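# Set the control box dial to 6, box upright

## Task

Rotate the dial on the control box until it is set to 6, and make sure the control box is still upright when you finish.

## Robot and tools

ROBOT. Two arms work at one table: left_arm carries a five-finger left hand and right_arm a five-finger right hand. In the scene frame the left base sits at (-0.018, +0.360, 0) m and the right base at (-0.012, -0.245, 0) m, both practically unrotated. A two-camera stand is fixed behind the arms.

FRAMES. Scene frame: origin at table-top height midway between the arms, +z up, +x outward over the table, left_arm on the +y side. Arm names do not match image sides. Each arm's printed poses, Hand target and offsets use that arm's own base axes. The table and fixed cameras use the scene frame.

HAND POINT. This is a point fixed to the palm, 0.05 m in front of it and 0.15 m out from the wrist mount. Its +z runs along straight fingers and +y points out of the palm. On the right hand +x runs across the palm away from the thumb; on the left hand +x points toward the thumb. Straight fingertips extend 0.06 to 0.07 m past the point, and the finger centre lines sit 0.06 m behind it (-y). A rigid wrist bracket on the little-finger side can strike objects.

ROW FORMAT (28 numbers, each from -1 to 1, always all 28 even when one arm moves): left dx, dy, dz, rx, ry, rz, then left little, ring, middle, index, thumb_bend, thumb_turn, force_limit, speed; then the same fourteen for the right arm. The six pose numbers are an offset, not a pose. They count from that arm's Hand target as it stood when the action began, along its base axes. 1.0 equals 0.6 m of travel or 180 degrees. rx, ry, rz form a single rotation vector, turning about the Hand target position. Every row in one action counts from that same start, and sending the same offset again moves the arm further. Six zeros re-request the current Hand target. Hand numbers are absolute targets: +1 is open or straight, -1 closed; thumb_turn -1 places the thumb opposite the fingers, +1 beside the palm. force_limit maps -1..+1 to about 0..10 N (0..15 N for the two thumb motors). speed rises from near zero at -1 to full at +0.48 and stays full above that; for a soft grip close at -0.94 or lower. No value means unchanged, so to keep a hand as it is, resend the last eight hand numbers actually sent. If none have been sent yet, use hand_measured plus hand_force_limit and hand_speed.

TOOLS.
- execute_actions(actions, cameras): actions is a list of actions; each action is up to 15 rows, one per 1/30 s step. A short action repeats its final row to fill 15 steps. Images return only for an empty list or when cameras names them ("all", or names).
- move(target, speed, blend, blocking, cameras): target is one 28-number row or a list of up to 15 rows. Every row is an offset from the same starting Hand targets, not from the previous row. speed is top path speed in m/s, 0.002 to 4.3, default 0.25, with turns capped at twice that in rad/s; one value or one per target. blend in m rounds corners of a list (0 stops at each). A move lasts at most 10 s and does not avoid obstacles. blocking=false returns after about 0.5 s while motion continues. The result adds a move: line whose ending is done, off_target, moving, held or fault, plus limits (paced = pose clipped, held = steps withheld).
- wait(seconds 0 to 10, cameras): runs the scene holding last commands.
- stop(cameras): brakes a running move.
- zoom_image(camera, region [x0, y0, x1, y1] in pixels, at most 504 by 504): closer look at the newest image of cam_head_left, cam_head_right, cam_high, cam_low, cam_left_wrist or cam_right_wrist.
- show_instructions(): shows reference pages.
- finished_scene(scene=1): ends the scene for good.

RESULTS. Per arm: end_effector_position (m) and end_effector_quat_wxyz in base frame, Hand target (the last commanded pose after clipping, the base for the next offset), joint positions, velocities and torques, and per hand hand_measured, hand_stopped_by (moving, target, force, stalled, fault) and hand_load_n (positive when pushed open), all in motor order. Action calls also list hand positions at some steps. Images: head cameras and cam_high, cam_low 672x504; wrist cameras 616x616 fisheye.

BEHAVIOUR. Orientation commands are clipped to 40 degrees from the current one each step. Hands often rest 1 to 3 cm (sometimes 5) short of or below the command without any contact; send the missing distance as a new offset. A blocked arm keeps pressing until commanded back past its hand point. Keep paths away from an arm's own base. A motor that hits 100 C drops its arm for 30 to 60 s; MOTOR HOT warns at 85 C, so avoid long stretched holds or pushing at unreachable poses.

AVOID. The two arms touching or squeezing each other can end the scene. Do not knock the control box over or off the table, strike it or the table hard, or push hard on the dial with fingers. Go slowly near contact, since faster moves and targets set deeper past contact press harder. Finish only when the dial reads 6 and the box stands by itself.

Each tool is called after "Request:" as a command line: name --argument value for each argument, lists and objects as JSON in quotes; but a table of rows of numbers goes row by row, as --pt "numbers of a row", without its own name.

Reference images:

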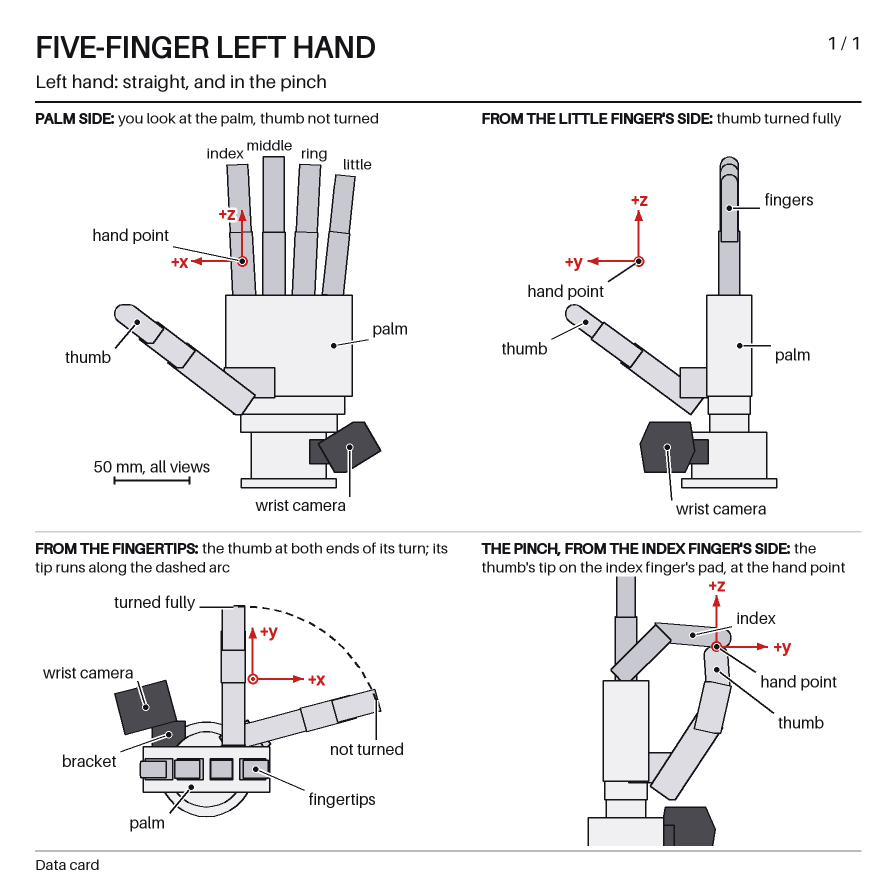

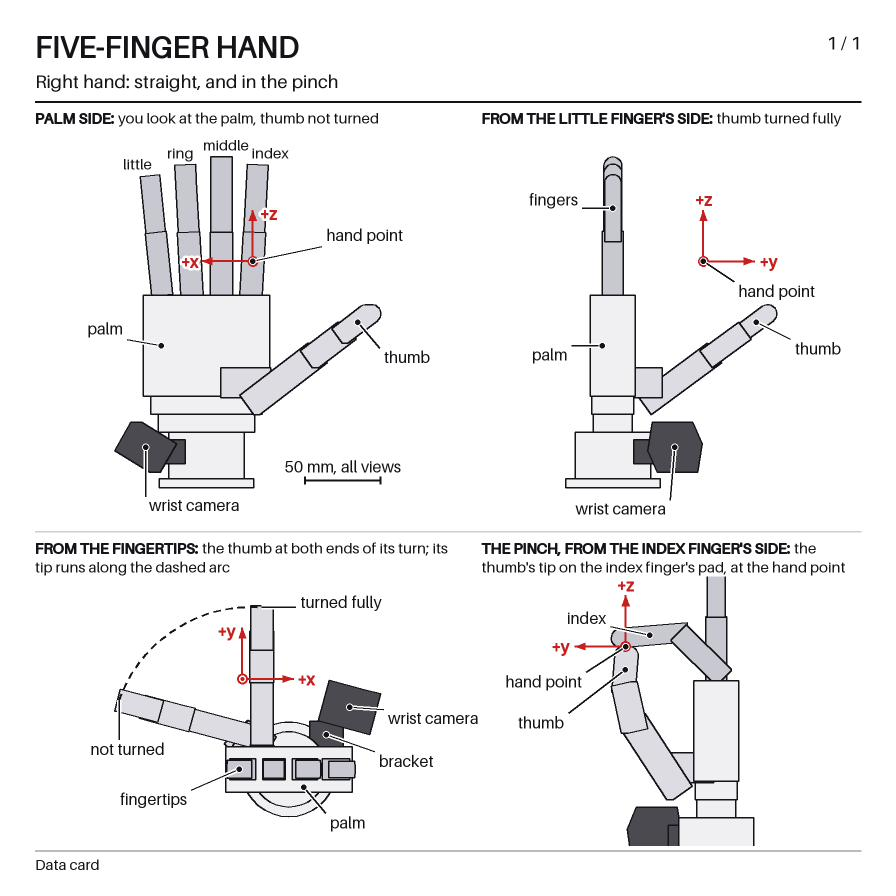

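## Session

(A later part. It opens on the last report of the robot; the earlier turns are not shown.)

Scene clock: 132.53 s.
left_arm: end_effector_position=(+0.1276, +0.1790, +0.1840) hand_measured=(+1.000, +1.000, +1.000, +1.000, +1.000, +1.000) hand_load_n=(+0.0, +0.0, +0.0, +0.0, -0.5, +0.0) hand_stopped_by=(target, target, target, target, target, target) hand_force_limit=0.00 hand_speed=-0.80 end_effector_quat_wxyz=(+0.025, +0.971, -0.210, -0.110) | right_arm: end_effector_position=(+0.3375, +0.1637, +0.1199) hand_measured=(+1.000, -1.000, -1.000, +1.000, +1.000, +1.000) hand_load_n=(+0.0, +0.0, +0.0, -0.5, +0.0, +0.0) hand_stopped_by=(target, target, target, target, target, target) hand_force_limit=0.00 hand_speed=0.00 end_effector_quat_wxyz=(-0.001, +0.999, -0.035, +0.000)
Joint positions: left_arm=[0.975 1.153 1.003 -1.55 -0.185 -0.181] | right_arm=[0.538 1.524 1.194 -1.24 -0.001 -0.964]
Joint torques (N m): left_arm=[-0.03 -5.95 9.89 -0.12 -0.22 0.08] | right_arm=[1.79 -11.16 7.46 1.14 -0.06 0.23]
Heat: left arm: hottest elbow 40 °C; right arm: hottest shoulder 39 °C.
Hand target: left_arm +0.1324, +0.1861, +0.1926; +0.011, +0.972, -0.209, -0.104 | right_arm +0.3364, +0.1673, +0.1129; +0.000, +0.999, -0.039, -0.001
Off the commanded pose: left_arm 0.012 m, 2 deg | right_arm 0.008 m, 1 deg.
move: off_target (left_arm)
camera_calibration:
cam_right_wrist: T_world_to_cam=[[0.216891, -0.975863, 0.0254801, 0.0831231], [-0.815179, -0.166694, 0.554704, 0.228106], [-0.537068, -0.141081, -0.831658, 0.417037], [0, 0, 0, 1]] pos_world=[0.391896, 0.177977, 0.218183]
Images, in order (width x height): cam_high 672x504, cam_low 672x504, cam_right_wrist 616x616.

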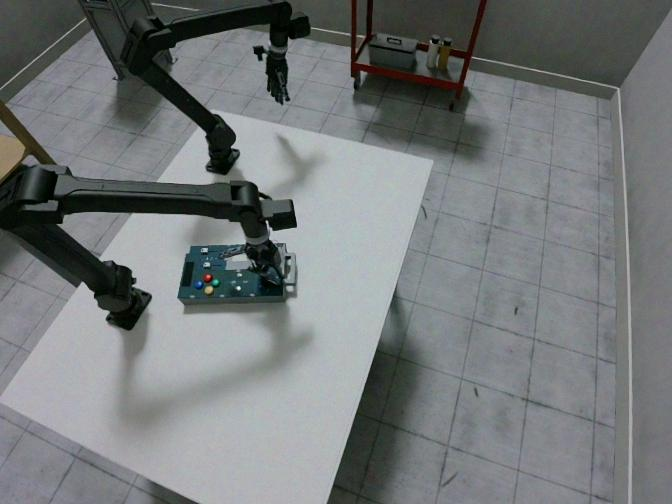

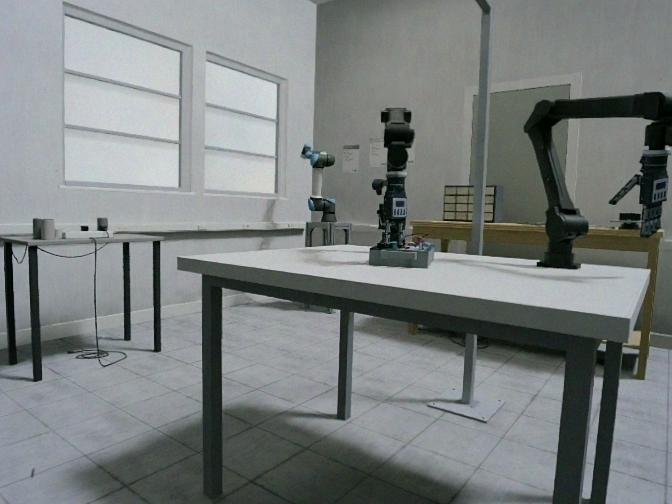

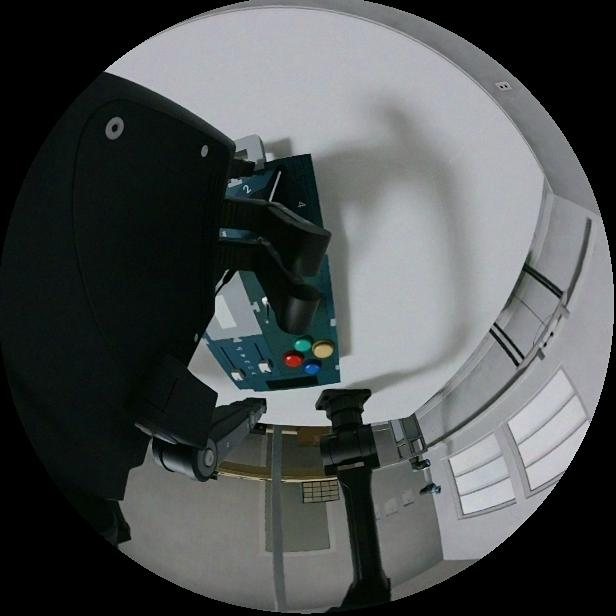

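Request:
zoom_image --camera "cam_high" --region '[220, 220, 310, 310]'

Request:
zoom_image --camera "cam_low" --region '[350, 200, 450, 280]'

Request:
zoom_image --camera "cam_right_wrist" --region '[190, 130, 350, 290]'

Scaled by 5.600 from the camera's 672x504 image, which has a finer 960x720 frame.

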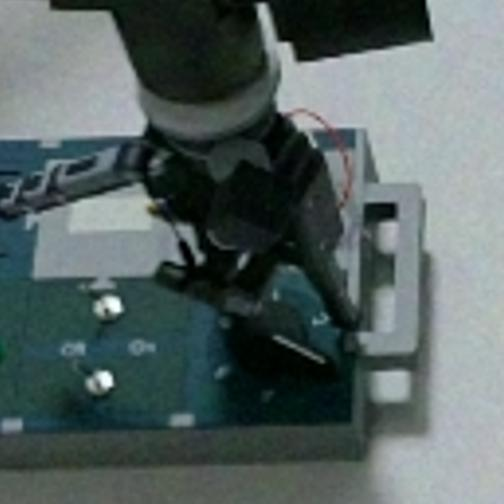

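Scaled by 5.040 from the camera's 672x504 image, which has a finer 960x720 frame.

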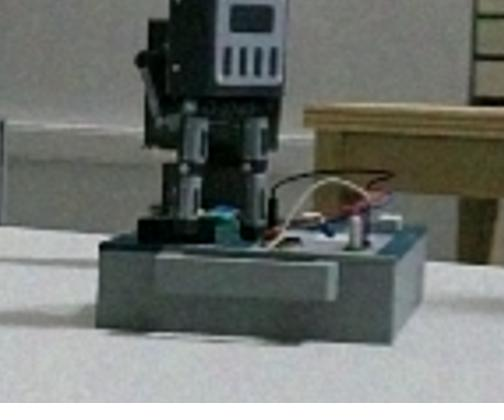

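Scaled by 3.150 from the camera's 616x616 image, which has a finer 880x880 frame.

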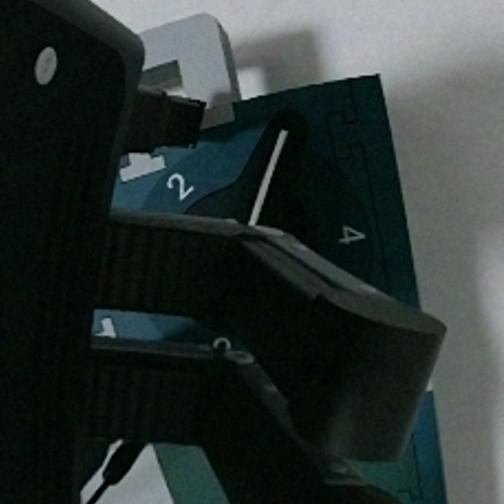

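Request:
move --target '[0,0,0,0,0,0,1,1,1,1,1,1,0,-0.8,0,-0.002,-0.03,0,0,0,1,-1,-1,1,1,1,0,0]' --speed 0.05 --cameras '["cam_high","cam_low","cam_right_wrist"]'

Request:
zoom_image --camera "cam_high" --region '[220, 220, 310, 310]'

Request:
zoom_image --camera "cam_low" --region '[350, 200, 450, 280]'

Scene clock: 134.70 s.
left_arm: end_effector_position=(+0.1276, +0.1790, +0.1840) hand_measured=(+1.000, +1.000, +1.000, +1.000, +1.000, +1.000) hand_load_n=(+0.0, +0.0, +0.0, +0.0, +0.0, +0.0) hand_stopped_by=(target, target, target, target, target, target) hand_force_limit=0.00 hand_speed=-0.80 end_effector_quat_wxyz=(+0.025, +0.971, -0.210, -0.110) | right_arm: end_effector_position=(+0.3368, +0.1635, +0.1184) hand_measured=(+1.000, -1.000, -1.000, +1.000, +1.000, +1.000) hand_load_n=(+0.0, +0.5, +0.0, -3.5, +0.0, +0.0) hand_stopped_by=(target, target, target, target, target, target) hand_force_limit=0.00 hand_speed=0.00 end_effector_quat_wxyz=(-0.004, +0.999, -0.035, +0.005)
Joint positions: left_arm=[0.975 1.153 1.003 -1.55 -0.185 -0.181] | right_arm=[0.538 1.515 1.181 -1.225 -0.002 -0.964]
Joint torques (N m): left_arm=[-0.03 -6.01 9.98 -0.17 -0.19 0.09] | right_arm=[1.55 -9.05 5.72 2.36 -0.03 0.2]
Heat: left arm: hottest elbow 40 °C; right arm: hottest shoulder 39 °C.
Hand target: left_arm +0.1324, +0.1861, +0.1926; +0.011, +0.972, -0.209, -0.104 | right_arm +0.3364, +0.1661, +0.0950; +0.000, +0.999, -0.039, -0.001
Off the commanded pose: left_arm 0.012 m, 2 deg | right_arm 0.024 m, 1 deg.
move: off_target (left_arm, right_arm)
camera_calibration:
cam_right_wrist: T_world_to_cam=[[0.216792, -0.975987, 0.021202, 0.0836018], [-0.820355, -0.170364, 0.545887, 0.231732], [-0.529167, -0.135737, -0.83759, 0.412554], [0, 0, 0, 1]] pos_world=[0.390289, 0.177072, 0.217279]
Images, in order (width x height): cam_high 672x504, cam_low 672x504, cam_right_wrist 616x616.

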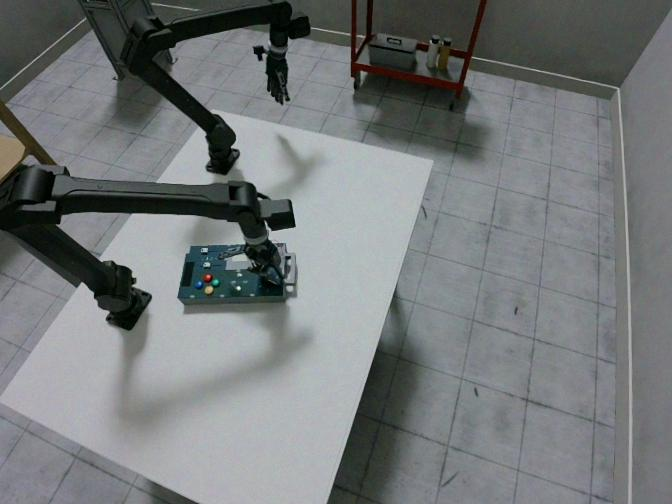

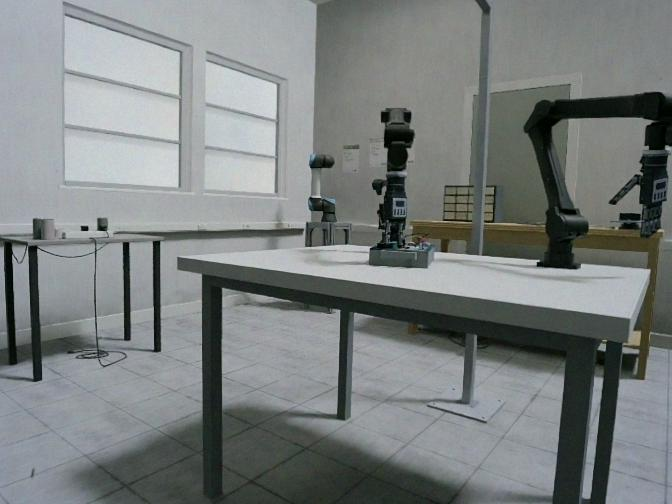

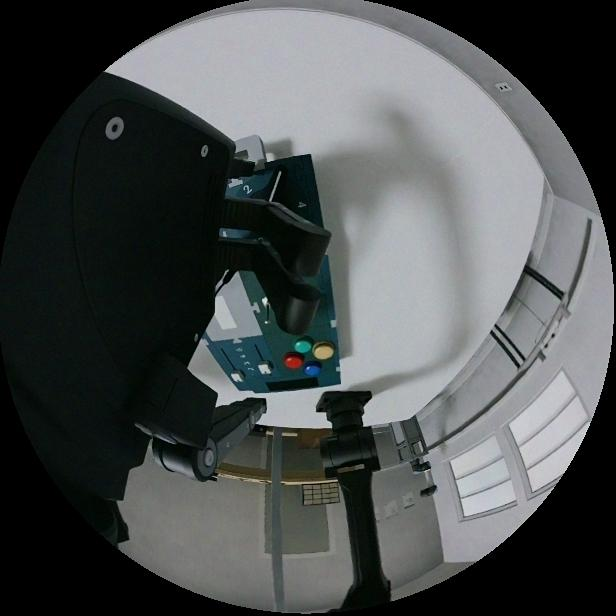

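Scaled by 5.600 from the camera's 672x504 image, which has a finer 960x720 frame.

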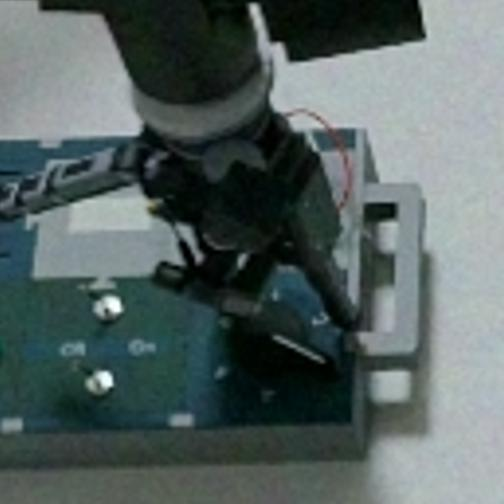

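Scaled by 5.040 from the camera's 672x504 image, which has a finer 960x720 frame.

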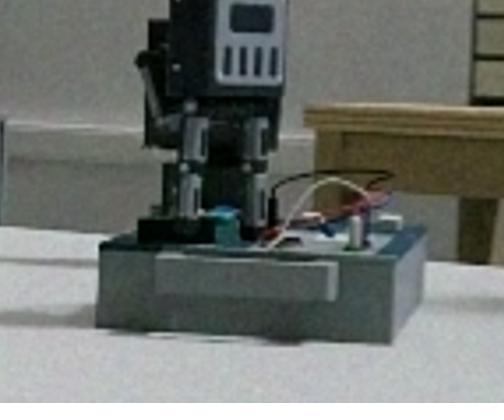

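Request:
move --pt "0 0 0 0 0 0 1 1 1 1 1 1 0 -0.8 -0.0188 0.003 0 0 0 -0.061 1 -1 -1 1 1 1 0 0" --pt "0 0 0 0 0 0 1 1 1 1 1 1 0 -0.8 -0.0368 0.0098 0 0 0 -0.122 1 -1 -1 1 1 1 0 0" --speed 0.12 --blend 0.01 --cameras '["cam_high","cam_low","cam_right_wrist"]'

Request:
zoom_image --camera "cam_high" --region '[220, 220, 310, 310]'

Request:
zoom_image --camera "cam_right_wrist" --region '[190, 130, 350, 290]'

Scene clock: 137.63 s.
left_arm: end_effector_position=(+0.1276, +0.1790, +0.1840) hand_measured=(+1.000, +1.000, +1.000, +1.000, +1.000, +1.000) hand_load_n=(+0.0, +0.0, +0.0, +0.0, +0.0, +0.0) hand_stopped_by=(target, target, target, target, target, target) hand_force_limit=0.00 hand_speed=-0.80 end_effector_quat_wxyz=(+0.025, +0.971, -0.210, -0.110) | right_arm: end_effector_position=(+0.3190, +0.1742, +0.1174) hand_measured=(+1.000, -1.000, -1.000, +1.000, +1.000, +1.000) hand_load_n=(+0.5, +0.0, +0.0, -6.0, +0.0, +0.0) hand_stopped_by=(target, target, target, target, target, target) hand_force_limit=0.00 hand_speed=0.00 end_effector_quat_wxyz=(-0.011, +0.978, -0.207, +0.010)
Joint positions: left_arm=[0.975 1.153 1.003 -1.55 -0.185 -0.181] | right_arm=[0.528 1.497 1.161 -1.206 -0.002 -0.625]
Joint torques (N m): left_arm=[-0.38 -6.12 9.87 -0.17 -0.2 0.1] | right_arm=[0.79 -9.05 5.39 1.78 -0.05 0.42]
Heat: left arm: hottest elbow 41 °C; right arm: hottest shoulder 39 °C.
Hand target: left_arm +0.1324, +0.1861, +0.1926; +0.011, +0.972, -0.209, -0.104 | right_arm +0.3143, +0.1718, +0.0949; -0.001, +0.974, -0.229, -0.001
Off the commanded pose: left_arm 0.012 m, 2 deg | right_arm 0.023 m, 3 deg.
move: off_target (left_arm, right_arm)
camera_calibration:
cam_right_wrist: T_world_to_cam=[[-0.129846, -0.991509, 0.00707993, 0.212919], [-0.83631, 0.113352, 0.536412, 0.176221], [-0.53266, 0.0637298, -0.843927, 0.370786], [0, 0, 0, 1]] pos_world=[0.372524, 0.167506, 0.216882]
Images, in order (width x height): cam_high 672x504, cam_low 672x504, cam_right_wrist 616x616.

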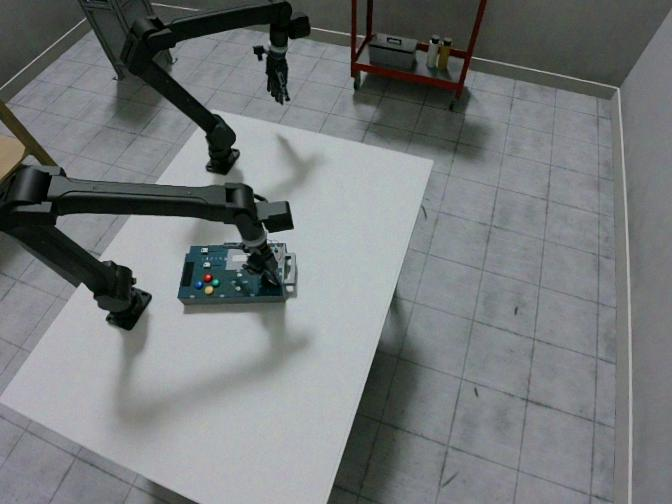

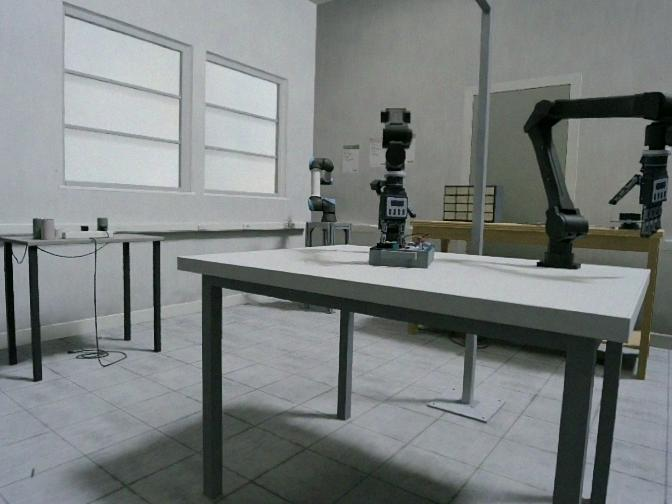

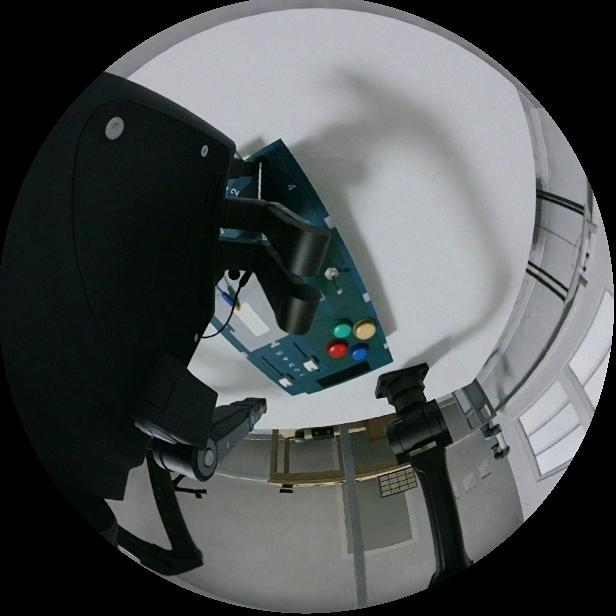

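Scaled by 5.600 from the camera's 672x504 image, which has a finer 960x720 frame.

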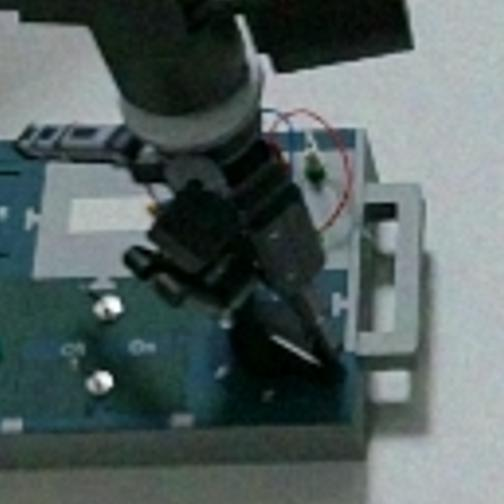

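Scaled by 3.150 from the camera's 616x616 image, which has a finer 880x880 frame.

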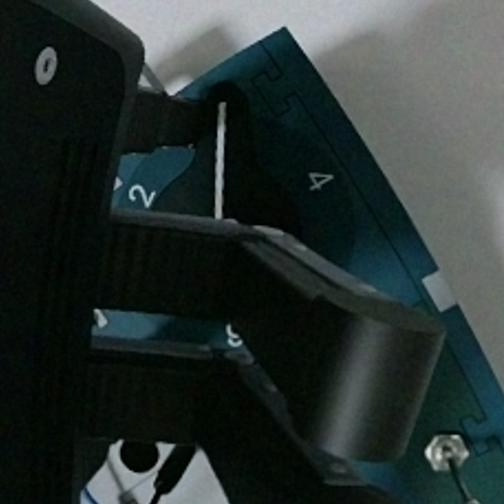

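Request:
move --pt "0 0 0 0 0 0 1 1 1 1 1 1 0 -0.8 -0.012 0.0055 -0.012 0 0 -0.0444 1 -1 -1 1 1 1 0 0" --speed 0.12 --cameras '["cam_high","cam_right_wrist"]'

Request:
zoom_image --camera "cam_high" --region '[220, 220, 310, 310]'

Request:
zoom_image --camera "cam_right_wrist" --region '[190, 130, 350, 290]'

Scene clock: 140.13 s.
left_arm: end_effector_position=(+0.1276, +0.1790, +0.1840) hand_measured=(+1.000, +1.000, +1.000, +1.000, +1.000, +1.000) hand_load_n=(+0.0, +0.0, +0.0, +0.0, +0.0, -0.5) hand_stopped_by=(target, target, target, target, target, target) hand_force_limit=0.00 hand_speed=-0.80 end_effector_quat_wxyz=(+0.025, +0.971, -0.210, -0.110) | right_arm: end_effector_position=(+0.3139, +0.1796, +0.1159) hand_measured=(+1.000, -1.000, -1.000, +1.000, +1.000, +1.000) hand_load_n=(+0.5, +0.5, +0.0, -6.5, +0.0, +0.0) hand_stopped_by=(target, target, target, target, target, target) hand_force_limit=0.00 hand_speed=0.00 end_effector_quat_wxyz=(-0.018, +0.961, -0.274, +0.015)
Joint positions: left_arm=[0.975 1.153 1.003 -1.55 -0.185 -0.181] | right_arm=[0.523 1.482 1.144 -1.185 -0.004 -0.492]
Joint torques (N m): left_arm=[0.15 -6.07 9.96 -0.17 -0.18 0.09] | right_arm=[0.67 -8.12 4.81 1.77 0.03 0.44]
Heat: left arm: hottest elbow 41 °C; right arm: hottest shoulder 39 °C.
Hand target: left_arm +0.1324, +0.1861, +0.1926; +0.011, +0.972, -0.209, -0.104 | right_arm +0.3071, +0.1751, +0.0877; +0.000, +0.955, -0.296, -0.001
Off the commanded pose: left_arm 0.012 m, 2 deg | right_arm 0.029 m, 4 deg.
move: off_target (left_arm, right_arm)
camera_calibration:
cam_right_wrist: T_world_to_cam=[[-0.264915, -0.964222, -0.00979737, 0.257059], [-0.819532, 0.219785, 0.529209, 0.14866], [-0.508122, 0.148225, -0.848435, 0.344212], [0, 0, 0, 1]] pos_world=[0.364832, 0.164168, 0.215888]
Images, in order (width x height): cam_high 672x504, cam_right_wrist 616x616.

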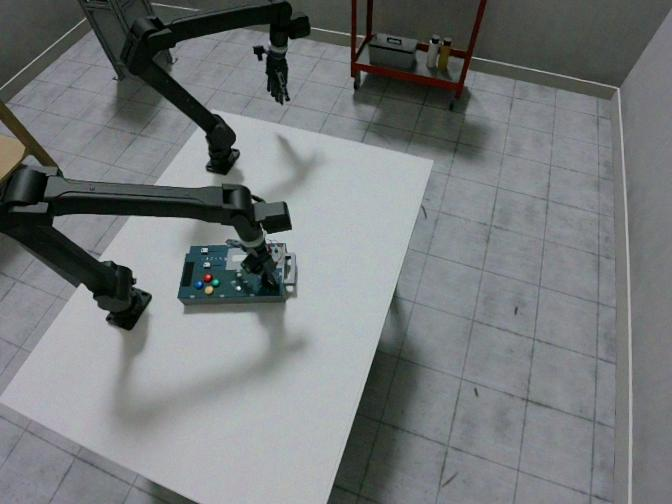

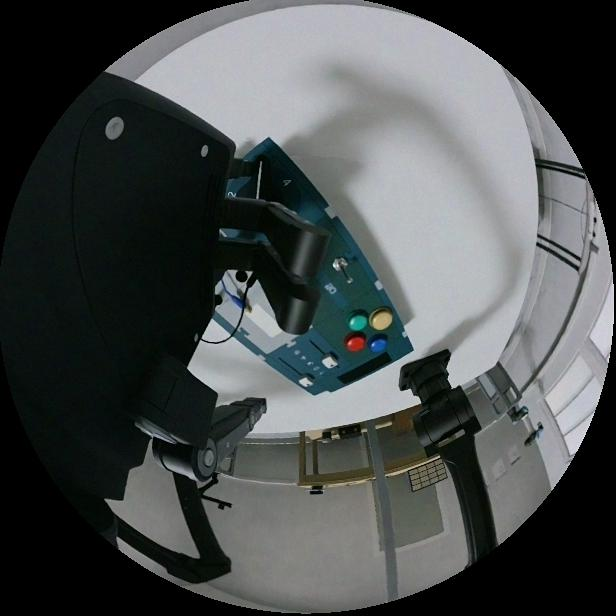

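Scaled by 5.600 from the camera's 672x504 image, which has a finer 960x720 frame.

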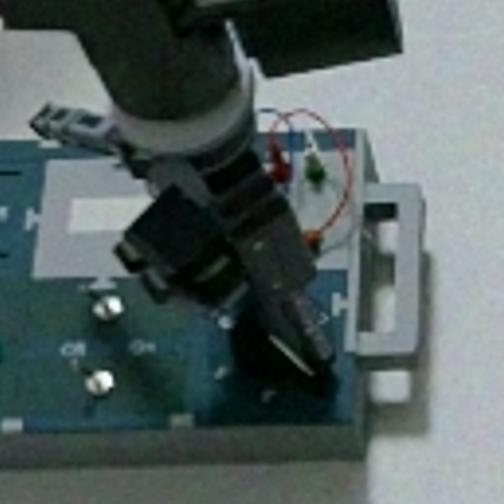

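Scaled by 3.150 from the camera's 616x616 image, which has a finer 880x880 frame.

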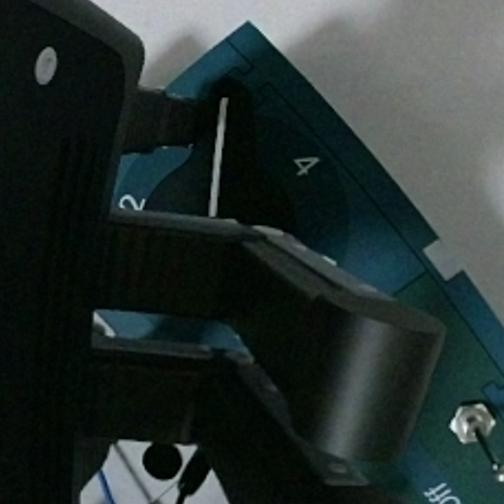

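Request:
move --pt "0 0 0 0 0 0 1 1 1 1 1 1 0 -0.8 -0.0108 0.007 -0.003 0 0 -0.0444 1 -1 -1 1 1 1 0 0" --speed 0.12 --cameras '["cam_high","cam_right_wrist"]'

Request:
zoom_image --camera "cam_high" --region '[220, 220, 310, 310]'

Request:
zoom_image --camera "cam_right_wrist" --region '[190, 130, 350, 290]'

Scene clock: 142.03 s.
left_arm: end_effector_position=(+0.1276, +0.1790, +0.1840) hand_measured=(+1.000, +1.000, +1.000, +1.000, +1.000, +1.000) hand_load_n=(+0.0, +0.0, +0.0, +0.0, +0.0, +0.0) hand_stopped_by=(target, target, target, target, target, target) hand_force_limit=0.00 hand_speed=-0.80 end_effector_quat_wxyz=(+0.025, +0.971, -0.210, -0.110) | right_arm: end_effector_position=(+0.3081, +0.1851, +0.1154) hand_measured=(+1.000, -1.000, -1.000, +1.000, +1.000, +1.000) hand_load_n=(+0.0, +0.0, +0.0, -3.0, +0.0, +0.0) hand_stopped_by=(target, target, target, target, target, target) hand_force_limit=0.00 hand_speed=0.00 end_effector_quat_wxyz=(-0.023, +0.937, -0.347, +0.016)
Joint positions: left_arm=[0.975 1.153 1.003 -1.55 -0.185 -0.181] | right_arm=[0.515 1.47 1.131 -1.176 -0.005 -0.345]
Joint torques (N m): left_arm=[-0.03 -5.89 10 -0.13 -0.21 0.11] | right_arm=[0.73 -7.65 4.67 1.69 0.08 0.32]
Heat: left arm: hottest elbow 41 °C; right arm: hottest shoulder 39 °C.
Hand target: left_arm +0.1324, +0.1861, +0.1926; +0.011, +0.972, -0.209, -0.104 | right_arm +0.3007, +0.1794, +0.0860; -0.001, +0.932, -0.362, -0.001
Off the commanded pose: left_arm 0.012 m, 2 deg | right_arm 0.031 m, 4 deg.
move: off_target (left_arm, right_arm)
camera_calibration:
cam_right_wrist: T_world_to_cam=[[-0.409589, -0.912035, -0.0207034, 0.296943], [-0.777222, 0.336983, 0.531384, 0.107878], [-0.477664, 0.23374, -0.846878, 0.314655], [0, 0, 0, 1]] pos_world=[0.355769, 0.160922, 0.215298]
Images, in order (width x height): cam_high 672x504, cam_right_wrist 616x616.

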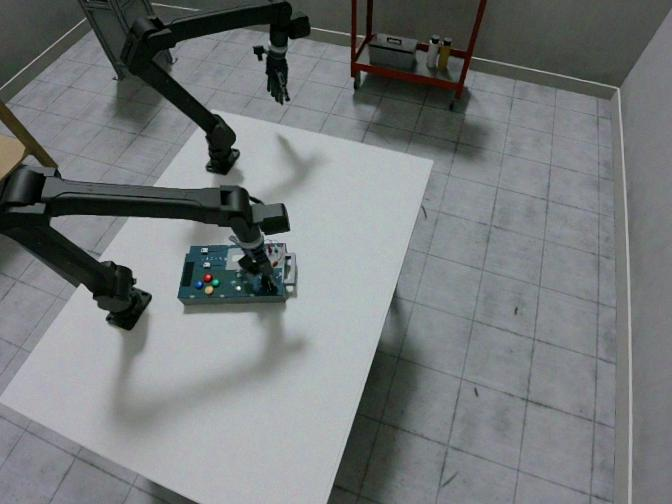

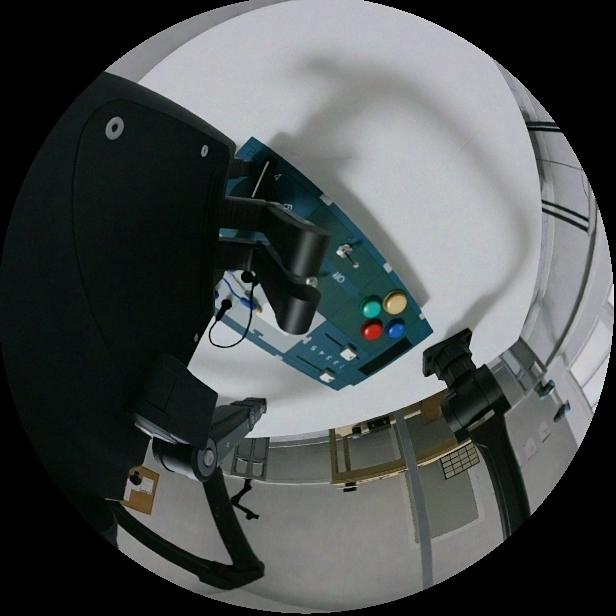

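Scaled by 5.600 from the camera's 672x504 image, which has a finer 960x720 frame.

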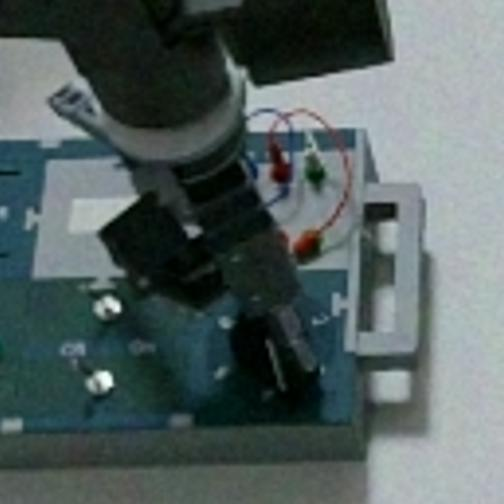

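Scaled by 3.150 from the camera's 616x616 image, which has a finer 880x880 frame.

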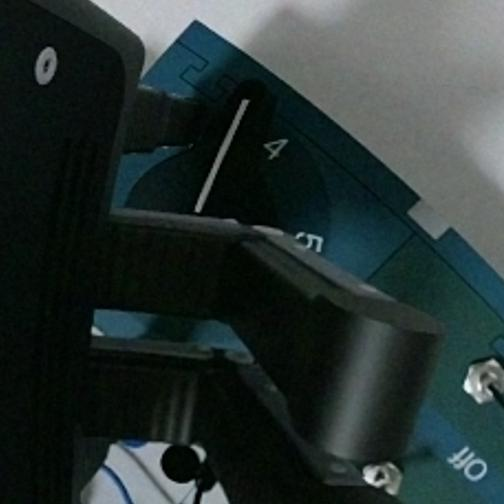

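Request:
move --pt "0 0 0 0 0 0 1 1 1 1 1 1 0 -0.8 -0.0115 0.0132 -0.002 0 0 -0.0555 1 -1 -1 1 1 1 0 0" --speed 0.12 --cameras '["cam_high","cam_right_wrist"]'

Request:
zoom_image --camera "cam_high" --region '[220, 220, 310, 310]'

Request:
zoom_image --camera "cam_right_wrist" --region '[190, 130, 350, 290]'

Scene clock: 143.90 s.
left_arm: end_effector_position=(+0.1276, +0.1790, +0.1840) hand_measured=(+1.000, +1.000, +1.000, +1.000, +1.000, +1.000) hand_load_n=(+0.0, +0.0, +0.0, +0.0, +0.0, +0.0) hand_stopped_by=(target, target, target, target, target, target) hand_force_limit=0.00 hand_speed=-0.80 end_effector_quat_wxyz=(+0.025, +0.971, -0.210, -0.110) | right_arm: end_effector_position=(+0.3040, +0.1937, +0.1147) hand_measured=(+1.000, -1.000, -1.000, +1.000, +1.000, +1.000) hand_load_n=(+0.5, +0.0, +0.0, -6.0, +0.0, +0.0) hand_stopped_by=(target, target, target, target, target, target) hand_force_limit=0.00 hand_speed=0.00 end_effector_quat_wxyz=(-0.028, +0.906, -0.421, +0.017)
Joint positions: left_arm=[0.975 1.153 1.003 -1.55 -0.185 -0.181] | right_arm=[0.513 1.46 1.118 -1.164 -0.006 -0.188]
Joint torques (N m): left_arm=[0.26 -5.95 9.98 -0.2 -0.18 0.09] | right_arm=[0.79 -7.59 4.45 1.43 0.1 0.45]
Heat: left arm: hottest elbow 41 °C; right arm: hottest shoulder 38 °C.
Hand target: left_arm +0.1324, +0.1861, +0.1926; +0.011, +0.972, -0.209, -0.104 | right_arm +0.2938, +0.1873, +0.0848; -0.001, +0.897, -0.441, -0.001
Off the commanded pose: left_arm 0.012 m, 2 deg | right_arm 0.032 m, 5 deg.
move: off_target (left_arm, right_arm)
camera_calibration:
cam_right_wrist: T_world_to_cam=[[-0.549431, -0.834852, -0.0338838, 0.332186], [-0.716018, 0.449549, 0.534064, 0.0615159], [-0.430632, 0.317693, -0.844765, 0.279258], [0, 0, 0, 1]] pos_world=[0.346817, 0.160954, 0.214309]
Images, in order (width x height): cam_high 672x504, cam_right_wrist 616x616.

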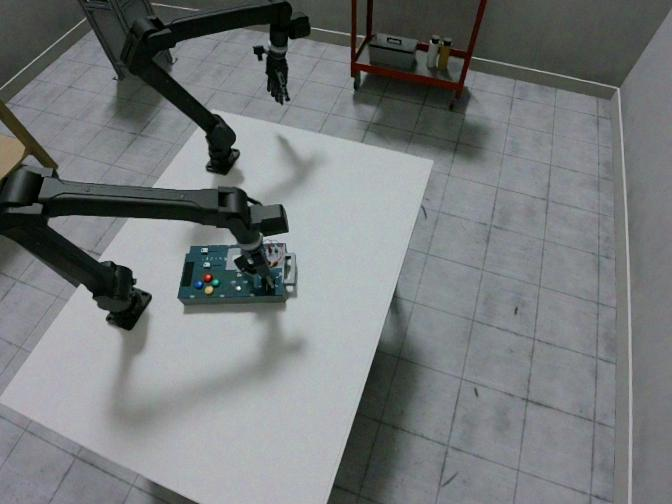

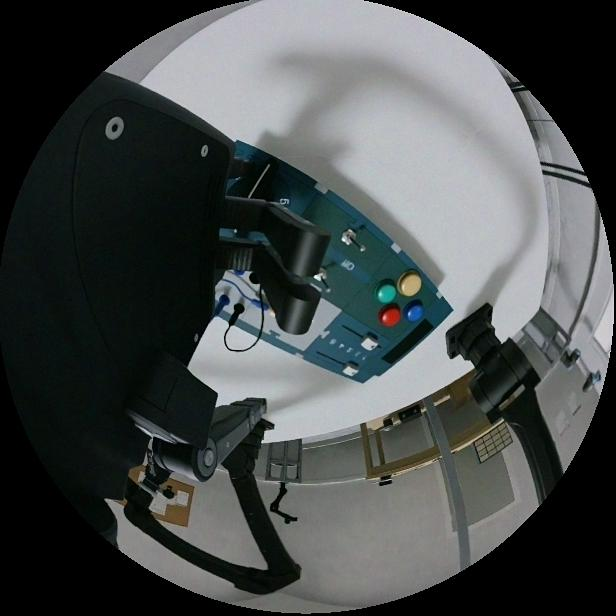

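Scaled by 5.600 from the camera's 672x504 image, which has a finer 960x720 frame.

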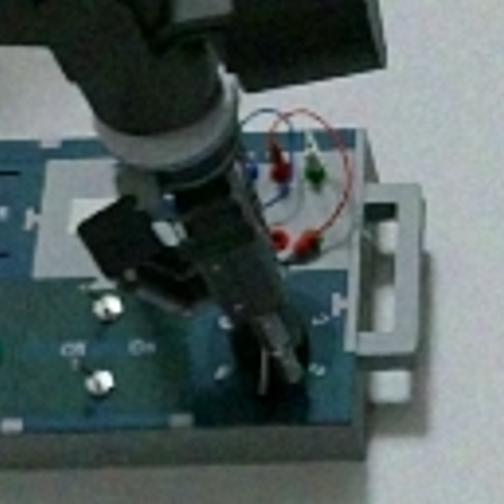

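Scaled by 3.150 from the camera's 616x616 image, which has a finer 880x880 frame.

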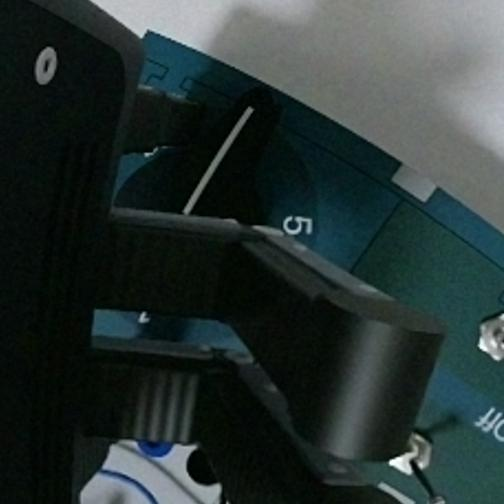

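Request:
move --pt "0 0 0 0 0 0 1 1 1 1 1 1 0 -0.8 -0.0063 0.0167 -0.002 0 0 -0.054 1 -1 -1 1 1 1 0 0" --pt "0 0 0 0 0 0 1 1 1 1 1 1 0 -0.8 -0.0132 0.0328 -0.002 0 0 -0.1094 1 -1 -1 1 1 1 0 0" --speed 0.12 --blend 0.01 --cameras '["cam_high","cam_right_wrist"]'

Request:
zoom_image --camera "cam_high" --region '[220, 220, 310, 310]'

Request:
zoom_image --camera "cam_right_wrist" --region '[190, 130, 350, 290]'

Scene clock: 146.97 s.
left_arm: end_effector_position=(+0.1276, +0.1790, +0.1840) hand_measured=(+1.000, +1.000, +1.000, +1.000, +1.000, +1.000) hand_load_n=(+0.0, +0.0, +0.0, +0.0, +0.0, +0.0) hand_stopped_by=(target, target, target, target, target, target) hand_force_limit=0.00 hand_speed=-0.80 end_effector_quat_wxyz=(+0.025, +0.971, -0.210, -0.110) | right_arm: end_effector_position=(+0.2962, +0.2139, +0.1146) hand_measured=(+1.000, -1.000, -1.000, +1.000, +1.000, +1.000) hand_load_n=(+0.0, +0.0, +0.0, -0.5, +0.0, +0.0) hand_stopped_by=(target, target, target, target, target, target) hand_force_limit=0.00 hand_speed=0.00 end_effector_quat_wxyz=(-0.033, +0.816, -0.577, +0.012)
Joint positions: left_arm=[0.975 1.153 1.003 -1.55 -0.185 -0.181] | right_arm=[0.512 1.437 1.092 -1.156 -0.006 0.172]
Joint torques (N m): left_arm=[0.21 -6.01 9.98 -0.12 -0.18 0.07] | right_arm=[0.97 -7.06 4.44 1.36 0.09 0.3]
Heat: left arm: hottest elbow 41 °C; right arm: hottest shoulder 38 °C.
Hand target: left_arm +0.1324, +0.1861, +0.1926; +0.011, +0.972, -0.209, -0.104 | right_arm +0.2859, +0.2071, +0.0836; -0.001, +0.809, -0.588, +0.000
Off the commanded pose: left_arm 0.012 m, 2 deg | right_arm 0.033 m, 4 deg.
move: off_target (left_arm, right_arm)
camera_calibration:
cam_right_wrist: T_world_to_cam=[[-0.808106, -0.587442, -0.043315, 0.369555], [-0.509227, 0.659762, 0.552631, -0.0615179], [-0.296061, 0.468642, -0.8323, 0.195755], [0, 0, 0, 1]] pos_world=[0.325268, 0.16594, 0.212931]
Images, in order (width x height): cam_high 672x504, cam_right_wrist 616x616.

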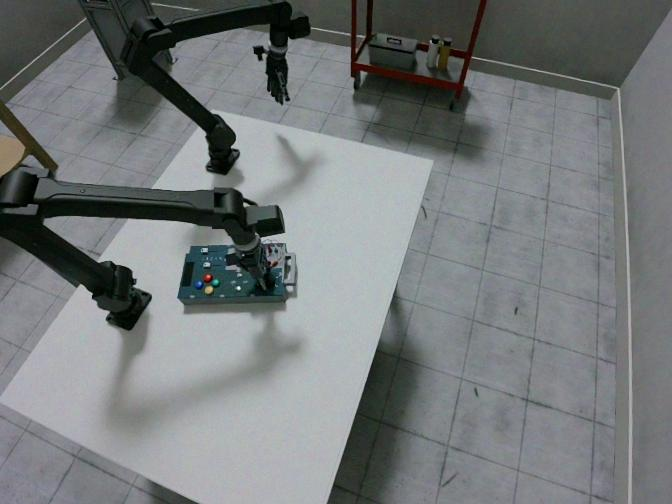

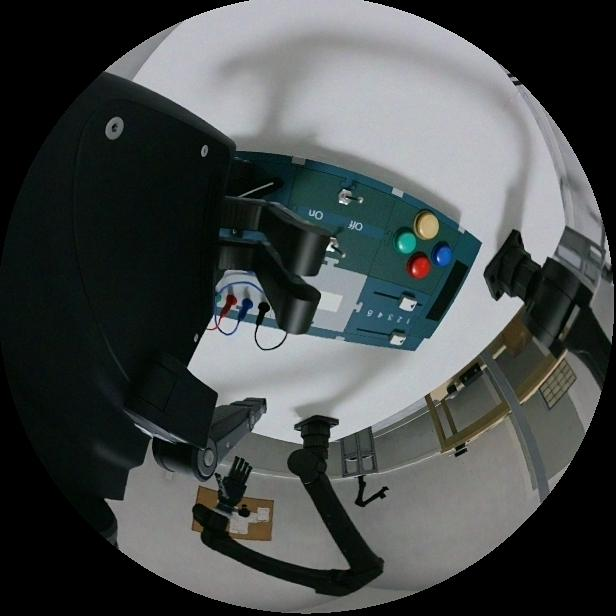

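Scaled by 5.600 from the camera's 672x504 image, which has a finer 960x720 frame.

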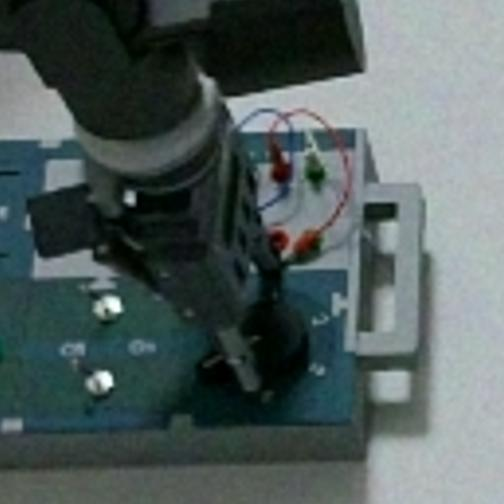

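Scaled by 3.150 from the camera's 616x616 image, which has a finer 880x880 frame.

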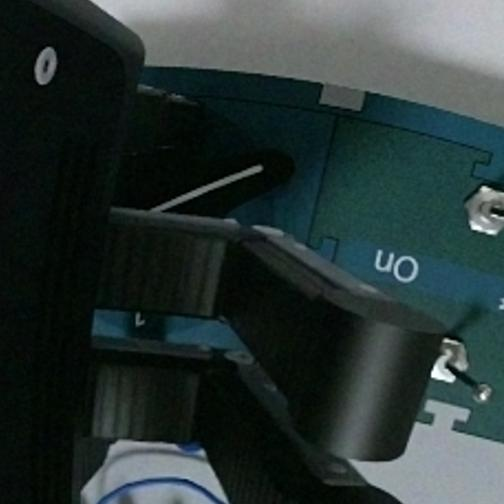

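Request:
move --target '[0,0,0,0,0,0,1,1,1,1,1,1,0,-0.8,0.035,0.008,0.083,0,0,0,1,-1,-1,1,1,1,0,0]' --speed 0.08 --cameras '["cam_high","cam_low","cam_right_wrist"]'

Request:
zoom_image --camera "cam_high" --region '[220, 220, 310, 310]'

Request:
zoom_image --camera "cam_low" --region '[350, 200, 450, 280]'

Scene clock: 149.10 s.
left_arm: end_effector_position=(+0.1276, +0.1790, +0.1840) hand_measured=(+1.000, +1.000, +1.000, +1.000, +1.000, +1.000) hand_load_n=(+0.0, +0.0, +0.0, +0.0, +0.0, +0.0) hand_stopped_by=(target, target, target, target, target, target) hand_force_limit=0.00 hand_speed=-0.80 end_effector_quat_wxyz=(+0.025, +0.971, -0.210, -0.110) | right_arm: end_effector_position=(+0.2905, +0.2064, +0.1216) hand_measured=(+1.000, -1.000, -1.000, +1.000, +1.000, +1.000) hand_load_n=(+0.0, +0.5, +0.5, +0.5, +0.0, +0.0) hand_stopped_by=(target, target, target, target, target, target) hand_force_limit=0.00 hand_speed=0.00 end_effector_quat_wxyz=(+0.009, +0.813, -0.583, -0.007)
Joint positions: left_arm=[0.975 1.153 1.003 -1.55 -0.185 -0.181] | right_arm=[0.502 1.474 1.139 -1.257 -0.004 0.175]
Joint torques (N m): left_arm=[-0.21 -5.89 10.02 -0.17 -0.19 0.1] | right_arm=[0.56 -9.99 12.16 -0.12 0.03 0.13]
Heat: left arm: hottest elbow 41 °C; right arm: hottest shoulder 38 °C.
Hand target: left_arm +0.1324, +0.1861, +0.1926; +0.011, +0.972, -0.209, -0.104 | right_arm +0.3068, +0.2117, +0.1332; -0.001, +0.809, -0.588, -0.001
Off the commanded pose: left_arm 0.012 m, 2 deg | right_arm 0.021 m, 2 deg.
move: off_target (left_arm, right_arm)
camera_calibration:
cam_right_wrist: T_world_to_cam=[[-0.816147, -0.575902, 0.0473353, 0.349728], [-0.455621, 0.69174, 0.560272, -0.0863434], [-0.355405, 0.435697, -0.826955, 0.226917], [0, 0, 0, 1]] pos_world=[0.326737, 0.162269, 0.219472]
Images, in order (width x height): cam_high 672x504, cam_low 672x504, cam_right_wrist 616x616.

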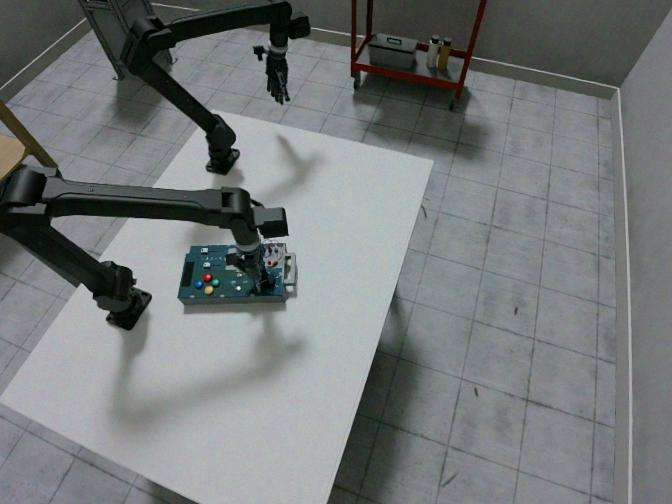

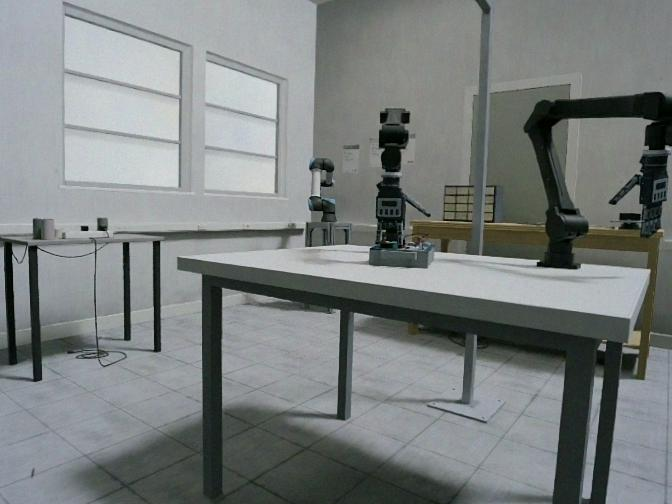

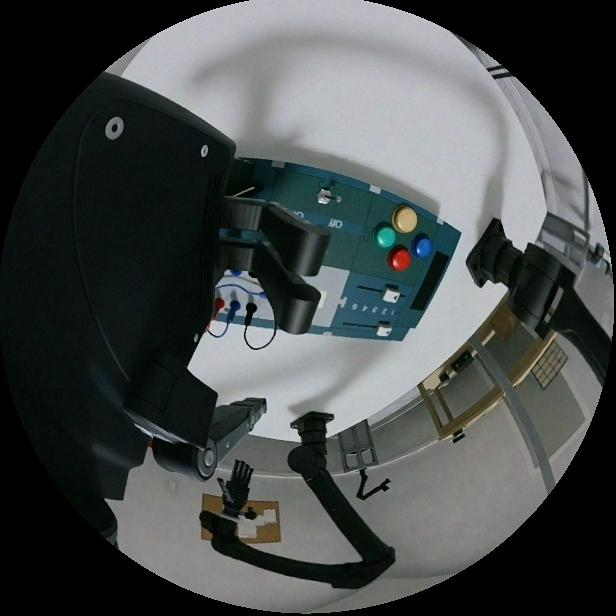

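Scaled by 5.600 from the camera's 672x504 image, which has a finer 960x720 frame.

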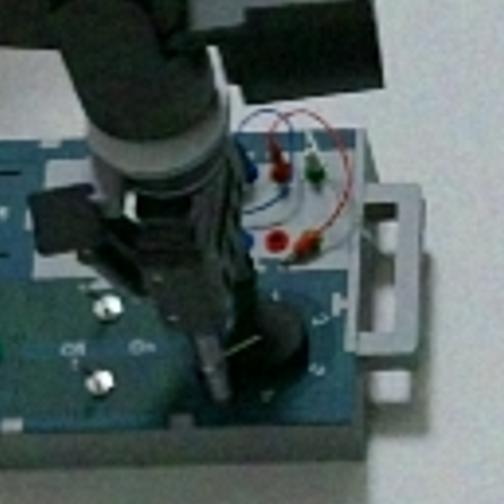

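Scaled by 5.040 from the camera's 672x504 image, which has a finer 960x720 frame.

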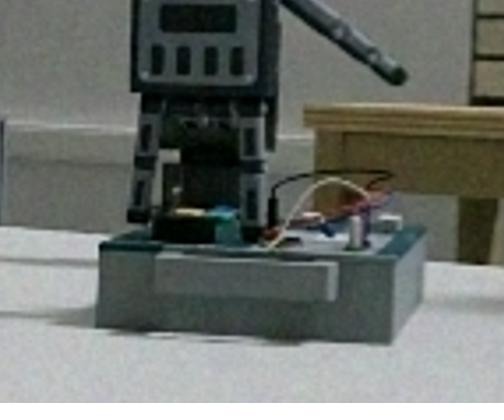

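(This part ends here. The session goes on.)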